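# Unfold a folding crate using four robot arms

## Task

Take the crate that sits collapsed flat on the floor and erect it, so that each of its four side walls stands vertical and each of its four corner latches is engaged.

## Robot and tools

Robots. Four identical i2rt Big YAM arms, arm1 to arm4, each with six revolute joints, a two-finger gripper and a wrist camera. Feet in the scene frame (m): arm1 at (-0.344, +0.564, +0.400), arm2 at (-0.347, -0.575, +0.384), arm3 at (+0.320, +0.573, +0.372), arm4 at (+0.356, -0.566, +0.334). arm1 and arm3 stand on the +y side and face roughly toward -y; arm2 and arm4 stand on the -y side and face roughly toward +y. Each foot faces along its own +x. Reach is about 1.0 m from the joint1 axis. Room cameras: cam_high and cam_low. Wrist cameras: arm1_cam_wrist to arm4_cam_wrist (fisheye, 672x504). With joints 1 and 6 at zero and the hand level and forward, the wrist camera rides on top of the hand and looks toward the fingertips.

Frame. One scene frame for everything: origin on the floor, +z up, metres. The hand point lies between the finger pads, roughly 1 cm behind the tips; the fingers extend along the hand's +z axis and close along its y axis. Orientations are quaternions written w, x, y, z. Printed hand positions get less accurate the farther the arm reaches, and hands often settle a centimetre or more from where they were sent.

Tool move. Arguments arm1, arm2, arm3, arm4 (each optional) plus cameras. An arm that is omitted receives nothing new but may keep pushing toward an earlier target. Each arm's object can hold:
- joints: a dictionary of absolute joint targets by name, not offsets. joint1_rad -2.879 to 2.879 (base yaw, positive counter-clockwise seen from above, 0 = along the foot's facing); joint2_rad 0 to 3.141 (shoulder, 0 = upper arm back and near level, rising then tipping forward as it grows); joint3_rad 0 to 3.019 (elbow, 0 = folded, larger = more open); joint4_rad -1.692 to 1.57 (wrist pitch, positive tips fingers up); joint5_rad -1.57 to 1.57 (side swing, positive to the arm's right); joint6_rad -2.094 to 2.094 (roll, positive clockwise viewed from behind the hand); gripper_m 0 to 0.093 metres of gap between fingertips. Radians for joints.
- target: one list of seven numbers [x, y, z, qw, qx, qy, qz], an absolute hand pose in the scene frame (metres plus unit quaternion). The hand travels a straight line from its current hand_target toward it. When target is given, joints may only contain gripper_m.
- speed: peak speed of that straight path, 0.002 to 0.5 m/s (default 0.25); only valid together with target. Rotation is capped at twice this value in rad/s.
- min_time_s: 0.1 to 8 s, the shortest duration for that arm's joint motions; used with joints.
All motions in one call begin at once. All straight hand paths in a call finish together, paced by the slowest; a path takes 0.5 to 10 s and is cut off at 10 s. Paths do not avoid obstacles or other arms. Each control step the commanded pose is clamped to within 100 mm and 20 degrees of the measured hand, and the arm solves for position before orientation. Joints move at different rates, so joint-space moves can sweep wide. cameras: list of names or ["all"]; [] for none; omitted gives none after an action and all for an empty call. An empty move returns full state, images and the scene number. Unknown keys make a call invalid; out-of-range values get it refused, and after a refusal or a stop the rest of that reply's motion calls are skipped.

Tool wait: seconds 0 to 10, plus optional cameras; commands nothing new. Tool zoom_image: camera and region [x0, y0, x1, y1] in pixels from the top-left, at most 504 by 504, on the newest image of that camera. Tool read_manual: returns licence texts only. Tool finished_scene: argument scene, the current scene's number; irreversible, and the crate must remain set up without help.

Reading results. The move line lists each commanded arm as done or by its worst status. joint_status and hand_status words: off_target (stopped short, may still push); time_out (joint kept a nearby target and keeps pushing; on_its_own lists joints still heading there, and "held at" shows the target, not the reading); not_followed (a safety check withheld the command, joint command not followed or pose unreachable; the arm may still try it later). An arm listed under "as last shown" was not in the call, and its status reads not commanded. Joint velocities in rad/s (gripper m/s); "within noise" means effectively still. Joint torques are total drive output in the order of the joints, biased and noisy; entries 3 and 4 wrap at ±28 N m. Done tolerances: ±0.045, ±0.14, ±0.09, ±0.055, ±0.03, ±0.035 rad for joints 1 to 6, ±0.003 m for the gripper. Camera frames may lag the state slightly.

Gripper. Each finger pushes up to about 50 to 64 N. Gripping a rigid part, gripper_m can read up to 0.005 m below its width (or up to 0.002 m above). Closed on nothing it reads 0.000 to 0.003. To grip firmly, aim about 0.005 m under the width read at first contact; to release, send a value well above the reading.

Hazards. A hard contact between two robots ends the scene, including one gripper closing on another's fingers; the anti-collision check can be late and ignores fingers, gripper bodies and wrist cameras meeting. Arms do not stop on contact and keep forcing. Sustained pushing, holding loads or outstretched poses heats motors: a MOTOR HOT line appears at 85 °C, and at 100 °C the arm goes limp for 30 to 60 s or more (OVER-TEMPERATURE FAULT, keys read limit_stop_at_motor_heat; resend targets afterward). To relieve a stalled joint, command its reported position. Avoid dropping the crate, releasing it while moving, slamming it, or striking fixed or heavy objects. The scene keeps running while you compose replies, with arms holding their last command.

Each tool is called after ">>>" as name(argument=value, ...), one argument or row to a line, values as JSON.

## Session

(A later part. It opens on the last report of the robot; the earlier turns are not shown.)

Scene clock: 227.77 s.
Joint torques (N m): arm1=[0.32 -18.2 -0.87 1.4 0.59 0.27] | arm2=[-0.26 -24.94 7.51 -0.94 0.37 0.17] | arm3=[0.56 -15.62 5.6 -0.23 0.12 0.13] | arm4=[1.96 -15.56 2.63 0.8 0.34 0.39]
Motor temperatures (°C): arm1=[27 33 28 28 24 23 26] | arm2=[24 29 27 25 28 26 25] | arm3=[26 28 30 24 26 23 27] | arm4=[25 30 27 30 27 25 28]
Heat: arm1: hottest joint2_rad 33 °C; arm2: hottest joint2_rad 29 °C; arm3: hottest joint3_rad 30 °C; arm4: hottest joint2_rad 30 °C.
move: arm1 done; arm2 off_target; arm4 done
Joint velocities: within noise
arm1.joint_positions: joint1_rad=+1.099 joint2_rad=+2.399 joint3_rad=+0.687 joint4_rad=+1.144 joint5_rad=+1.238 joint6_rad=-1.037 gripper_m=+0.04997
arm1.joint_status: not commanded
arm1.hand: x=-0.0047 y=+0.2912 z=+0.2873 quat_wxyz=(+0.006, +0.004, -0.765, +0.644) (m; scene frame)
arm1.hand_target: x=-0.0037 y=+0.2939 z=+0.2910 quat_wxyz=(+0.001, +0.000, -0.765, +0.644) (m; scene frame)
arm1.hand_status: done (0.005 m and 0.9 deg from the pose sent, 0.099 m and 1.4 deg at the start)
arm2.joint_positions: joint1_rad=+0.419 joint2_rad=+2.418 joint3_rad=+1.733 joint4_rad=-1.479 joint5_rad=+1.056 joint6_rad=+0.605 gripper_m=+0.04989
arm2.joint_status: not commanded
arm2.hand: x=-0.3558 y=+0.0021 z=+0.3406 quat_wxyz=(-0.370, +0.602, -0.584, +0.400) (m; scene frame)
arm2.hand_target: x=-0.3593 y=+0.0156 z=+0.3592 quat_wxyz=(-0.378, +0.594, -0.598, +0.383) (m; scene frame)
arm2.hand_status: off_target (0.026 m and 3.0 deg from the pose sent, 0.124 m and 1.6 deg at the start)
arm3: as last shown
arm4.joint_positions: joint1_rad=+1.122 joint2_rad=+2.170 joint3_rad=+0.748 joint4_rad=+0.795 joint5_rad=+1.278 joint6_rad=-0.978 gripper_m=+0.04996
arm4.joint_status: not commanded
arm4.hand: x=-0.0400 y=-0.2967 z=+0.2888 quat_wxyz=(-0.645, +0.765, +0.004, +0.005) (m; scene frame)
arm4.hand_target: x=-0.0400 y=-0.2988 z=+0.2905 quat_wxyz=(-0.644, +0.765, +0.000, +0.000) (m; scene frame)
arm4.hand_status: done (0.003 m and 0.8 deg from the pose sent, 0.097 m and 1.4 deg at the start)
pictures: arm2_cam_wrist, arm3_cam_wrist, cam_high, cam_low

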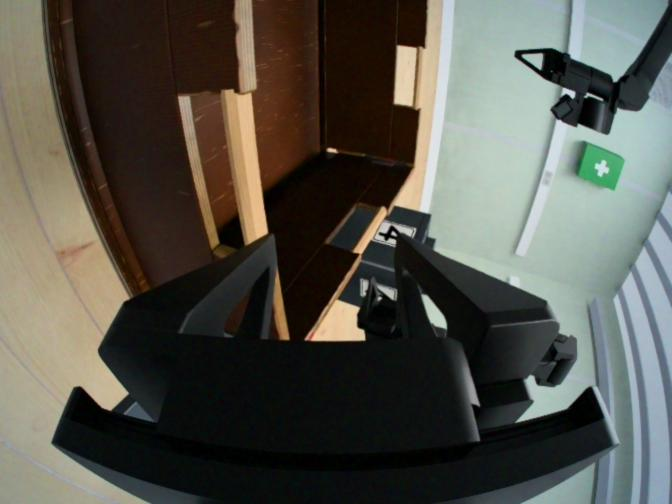

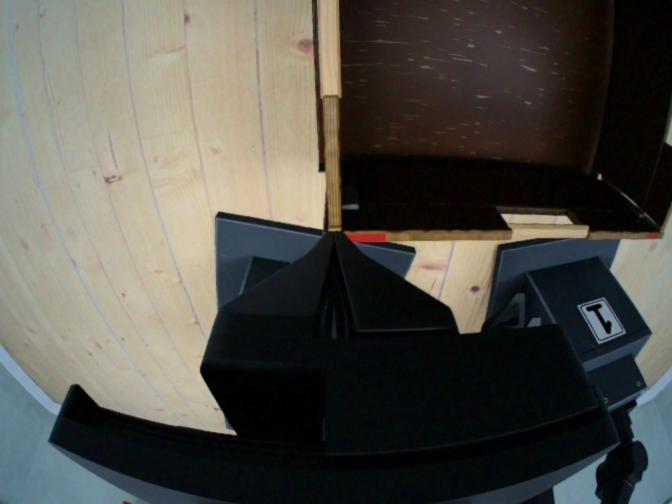

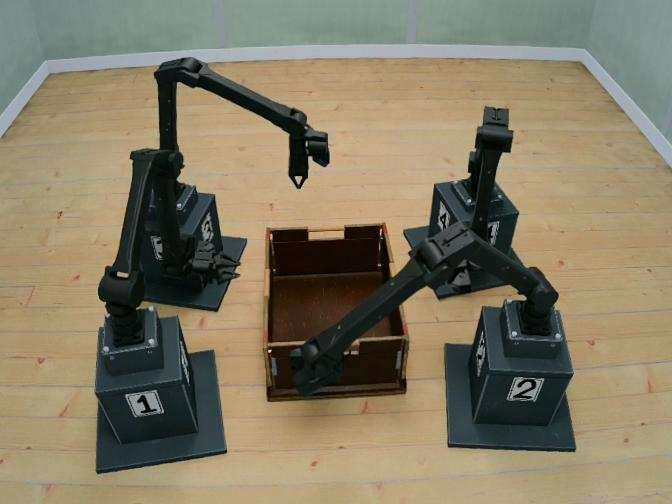

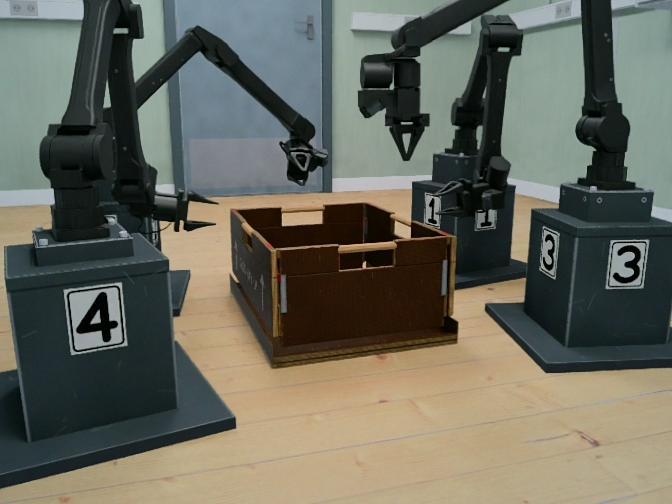

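>>> move(
  arm3={"target":[0.330,-0.03,0.42,0,0.7071,0.7071,0],"speed":0.35},
)

>>> move(
  arm3={"target":[0.330,-0.034,0.20,0,0.7071,0.7071,0],"speed":0.3},
)

>>> move(
  arm3={"target":[0.230,-0.034,0.20,0,0.7071,0.7071,0],"speed":0.1},
  cameras=["cam_high","cam_low"],
)

>>> zoom_image(
  camera="cam_high",
  region=[250, 210, 420, 330],
)

Scene clock: 231.27 s.
Joint torques (N m): arm1=[-0.03 -17.85 -0.83 1.25 0.57 0.31] | arm2=[-0.15 -25 7.53 -0.95 0.37 0.17] | arm3=[-0.97 -15.85 10.29 -0.2 0.18 0.18] | arm4=[2.08 -15.44 2.63 0.73 0.34 0.42]
Motor temperatures (°C): arm1=[27 33 28 28 24 23 26] | arm2=[24 30 27 25 28 26 25] | arm3=[26 28 30 24 26 23 27] | arm4=[25 30 27 30 27 25 28]
Heat: arm1: hottest joint2_rad 33 °C; arm2: hottest joint2_rad 30 °C; arm3: hottest joint3_rad 30 °C; arm4: hottest joint2_rad 30 °C.
move: arm3 off_target
Joint velocities: within noise
arm1.joint_positions: joint1_rad=+1.099 joint2_rad=+2.399 joint3_rad=+0.687 joint4_rad=+1.144 joint5_rad=+1.238 joint6_rad=-1.035 gripper_m=+0.04997
arm1.joint_status: not commanded
arm1.hand: x=-0.0047 y=+0.2912 z=+0.2873 quat_wxyz=(+0.006, +0.003, -0.765, +0.644) (m; scene frame)
arm1.hand_target: x=-0.0037 y=+0.2939 z=+0.2910 quat_wxyz=(+0.000, +0.000, -0.765, +0.645) (m; scene frame)
arm1.hand_status: not commanded
arm2.joint_positions: joint1_rad=+0.423 joint2_rad=+2.418 joint3_rad=+1.733 joint4_rad=-1.479 joint5_rad=+1.056 joint6_rad=+0.605 gripper_m=+0.04989
arm2.joint_status: not commanded
arm2.hand: x=-0.3585 y=+0.0020 z=+0.3406 quat_wxyz=(-0.370, +0.603, -0.583, +0.399) (m; scene frame)
arm2.hand_target: x=-0.3621 y=+0.0155 z=+0.3592 quat_wxyz=(-0.379, +0.595, -0.597, +0.382) (m; scene frame)
arm2.hand_status: not commanded
arm3.joint_positions: joint1_rad=+0.236 joint2_rad=+1.993 joint3_rad=+1.588 joint4_rad=-1.169 joint5_rad=+0.003 joint6_rad=+0.003 gripper_m=+0.00047
arm3.joint_status: not commanded
arm3.hand: x=+0.3315 y=-0.0159 z=+0.4211 quat_wxyz=(+0.001, -0.701, -0.714, -0.001) (m; scene frame)
arm3.hand_target: x=+0.3287 y=-0.0297 z=+0.4185 quat_wxyz=(+0.000, -0.706, -0.708, +0.001) (m; scene frame)
arm3.hand_status: off_target (0.014 m and 1.1 deg from the pose sent, 0.152 m and 1.2 deg at the start)
arm4.joint_positions: joint1_rad=+1.120 joint2_rad=+2.170 joint3_rad=+0.748 joint4_rad=+0.793 joint5_rad=+1.278 joint6_rad=-0.976 gripper_m=+0.04996
arm4.joint_status: not commanded
arm4.hand: x=-0.0395 y=-0.2962 z=+0.2886 quat_wxyz=(-0.644, +0.765, +0.004, +0.006) (m; scene frame)
arm4.hand_target: x=-0.0395 y=-0.2982 z=+0.2904 quat_wxyz=(-0.644, +0.765, -0.001, +0.001) (m; scene frame)
arm4.hand_status: not commanded
pictures: none

Scene clock: 232.87 s.
Joint torques (N m): arm1=[0.62 -17.38 -0.77 1.39 0.59 0.3] | arm2=[-0.21 -24.94 7.53 -0.94 0.38 0.17] | arm3=[-1.08 -18.08 7.45 0.81 0.13 0.19] | arm4=[2.14 -15.5 2.63 0.73 0.33 0.42]
Motor temperatures (°C): arm1=[27 33 28 28 24 23 26] | arm2=[24 30 27 25 28 26 25] | arm3=[26 28 30 24 26 23 27] | arm4=[25 30 27 30 27 25 28]
Heat: arm1: hottest joint2_rad 33 °C; arm2: hottest joint2_rad 30 °C; arm3: hottest joint3_rad 30 °C; arm4: hottest joint2_rad 30 °C.
move: arm3 off_target
Joint velocities: within noise
arm1, arm2, arm4: as last shown
arm3.joint_positions: joint1_rad=+0.236 joint2_rad=+2.334 joint3_rad=+1.524 joint4_rad=-0.785 joint5_rad=+0.003 joint6_rad=+0.004 gripper_m=+0.00047
arm3.joint_status: not commanded
arm3.hand: x=+0.3321 y=-0.0165 z=+0.2042 quat_wxyz=(+0.009, -0.701, -0.713, -0.008) (m; scene frame)
arm3.hand_target: x=+0.3298 y=-0.0315 z=+0.2010 quat_wxyz=(-0.001, -0.706, -0.708, +0.000) (m; scene frame)
arm3.hand_status: off_target (0.018 m and 1.7 deg from the pose sent, 0.222 m and 1.1 deg at the start)
pictures: none

Scene clock: 234.47 s.
Joint torques (N m): arm1=[0.38 -17.85 -0.88 1.44 0.53 0.26] | arm2=[-0.26 -24.94 7.54 -0.92 0.38 0.17] | arm3=[-5.6 -17.85 8.29 0.34 0.52 -0.07] | arm4=[2.08 -15.44 2.65 0.73 0.34 0.42]
Motor temperatures (°C): arm1=[27 32 28 28 24 23 26] | arm2=[24 30 27 25 28 26 25] | arm3=[26 28 30 24 26 23 27] | arm4=[25 30 27 30 27 25 28]
Heat: arm1: hottest joint2_rad 32 °C; arm2: hottest joint2_rad 30 °C; arm3: hottest joint3_rad 30 °C; arm4: hottest joint2_rad 30 °C.
move: arm3 off_target
Joint velocities: within noise
arm1, arm2, arm4: as last shown
arm3.joint_positions: joint1_rad=+0.141 joint2_rad=+2.334 joint3_rad=+1.535 joint4_rad=-0.788 joint5_rad=-0.020 joint6_rad=-0.132 gripper_m=+0.00046
arm3.joint_status: not commanded
arm3.hand: x=+0.2796 y=-0.0200 z=+0.2069 quat_wxyz=(-0.004, -0.686, -0.727, -0.014) (m; scene frame)
arm3.hand_target: x=+0.2391 y=-0.0319 z=+0.2013 quat_wxyz=(-0.004, -0.705, -0.710, -0.003) (m; scene frame)
arm3.hand_status: off_target (0.052 m and 3.7 deg from the pose sent, 0.104 m and 1.7 deg at the start)
pictures: cam_high, cam_low

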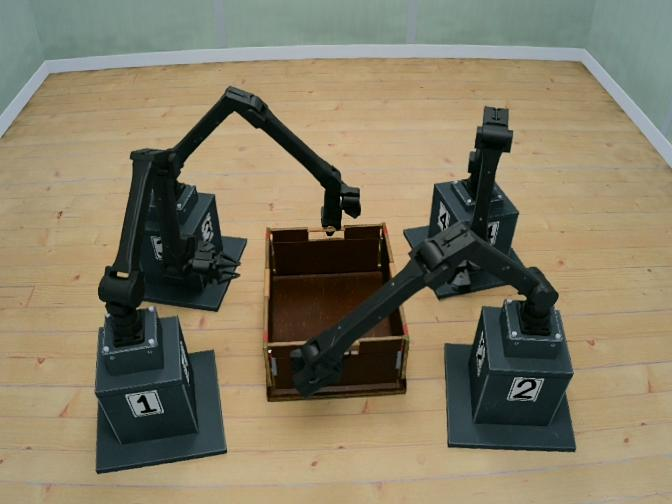

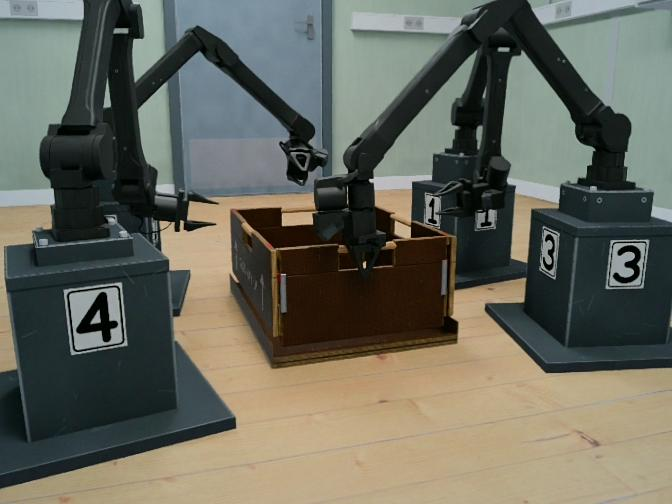

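Scaled by 2.965 from the camera's 672x504 image, which has a finer 960x720 frame.

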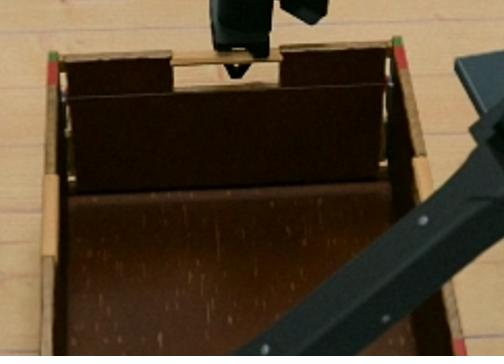

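Held firm. Retract and finish.

>>> move(
  arm3={"target":[0.330,-0.034,0.22,0,0.7071,0.7071,0],"speed":0.2},
)

>>> finished_scene(
  scene=1,
)

Scene clock: 237.03 s.
Joint torques (N m): arm1=[0.79 -17.79 -0.88 1.37 0.57 0.27] | arm2=[-0.21 -24.94 7.54 -0.94 0.37 0.18] | arm3=[-1.38 -20.19 6.99 -0.17 0.23 0.13] | arm4=[2.08 -15.44 2.65 0.72 0.34 0.42]
Motor temperatures (°C): arm1=[27 32 28 28 24 23 26] | arm2=[24 30 27 25 27 26 25] | arm3=[26 28 30 24 26 23 27] | arm4=[25 30 27 30 27 25 28]
Heat: arm1: hottest joint2_rad 32 °C; arm2: hottest joint2_rad 30 °C; arm3: hottest joint3_rad 30 °C; arm4: hottest joint2_rad 30 °C.
move: arm3 off_target
Joint velocities: within noise
arm1, arm2, arm4: as last shown
arm3.joint_positions: joint1_rad=+0.226 joint2_rad=+2.334 joint3_rad=+1.535 joint4_rad=-0.797 joint5_rad=+0.009 joint6_rad=+0.004 gripper_m=+0.00046
arm3.joint_status: not commanded
arm3.hand: x=+0.3247 y=-0.0192 z=+0.2071 quat_wxyz=(+0.011, -0.705, -0.709, -0.007) (m; scene frame)
arm3.hand_target: x=+0.3219 y=-0.0337 z=+0.2200 quat_wxyz=(+0.003, -0.710, -0.704, +0.004) (m; scene frame)
arm3.hand_status: off_target (0.020 m and 1.6 deg from the pose sent, 0.054 m and 3.7 deg at the start)
pictures: none

The scene is finished: the task was done.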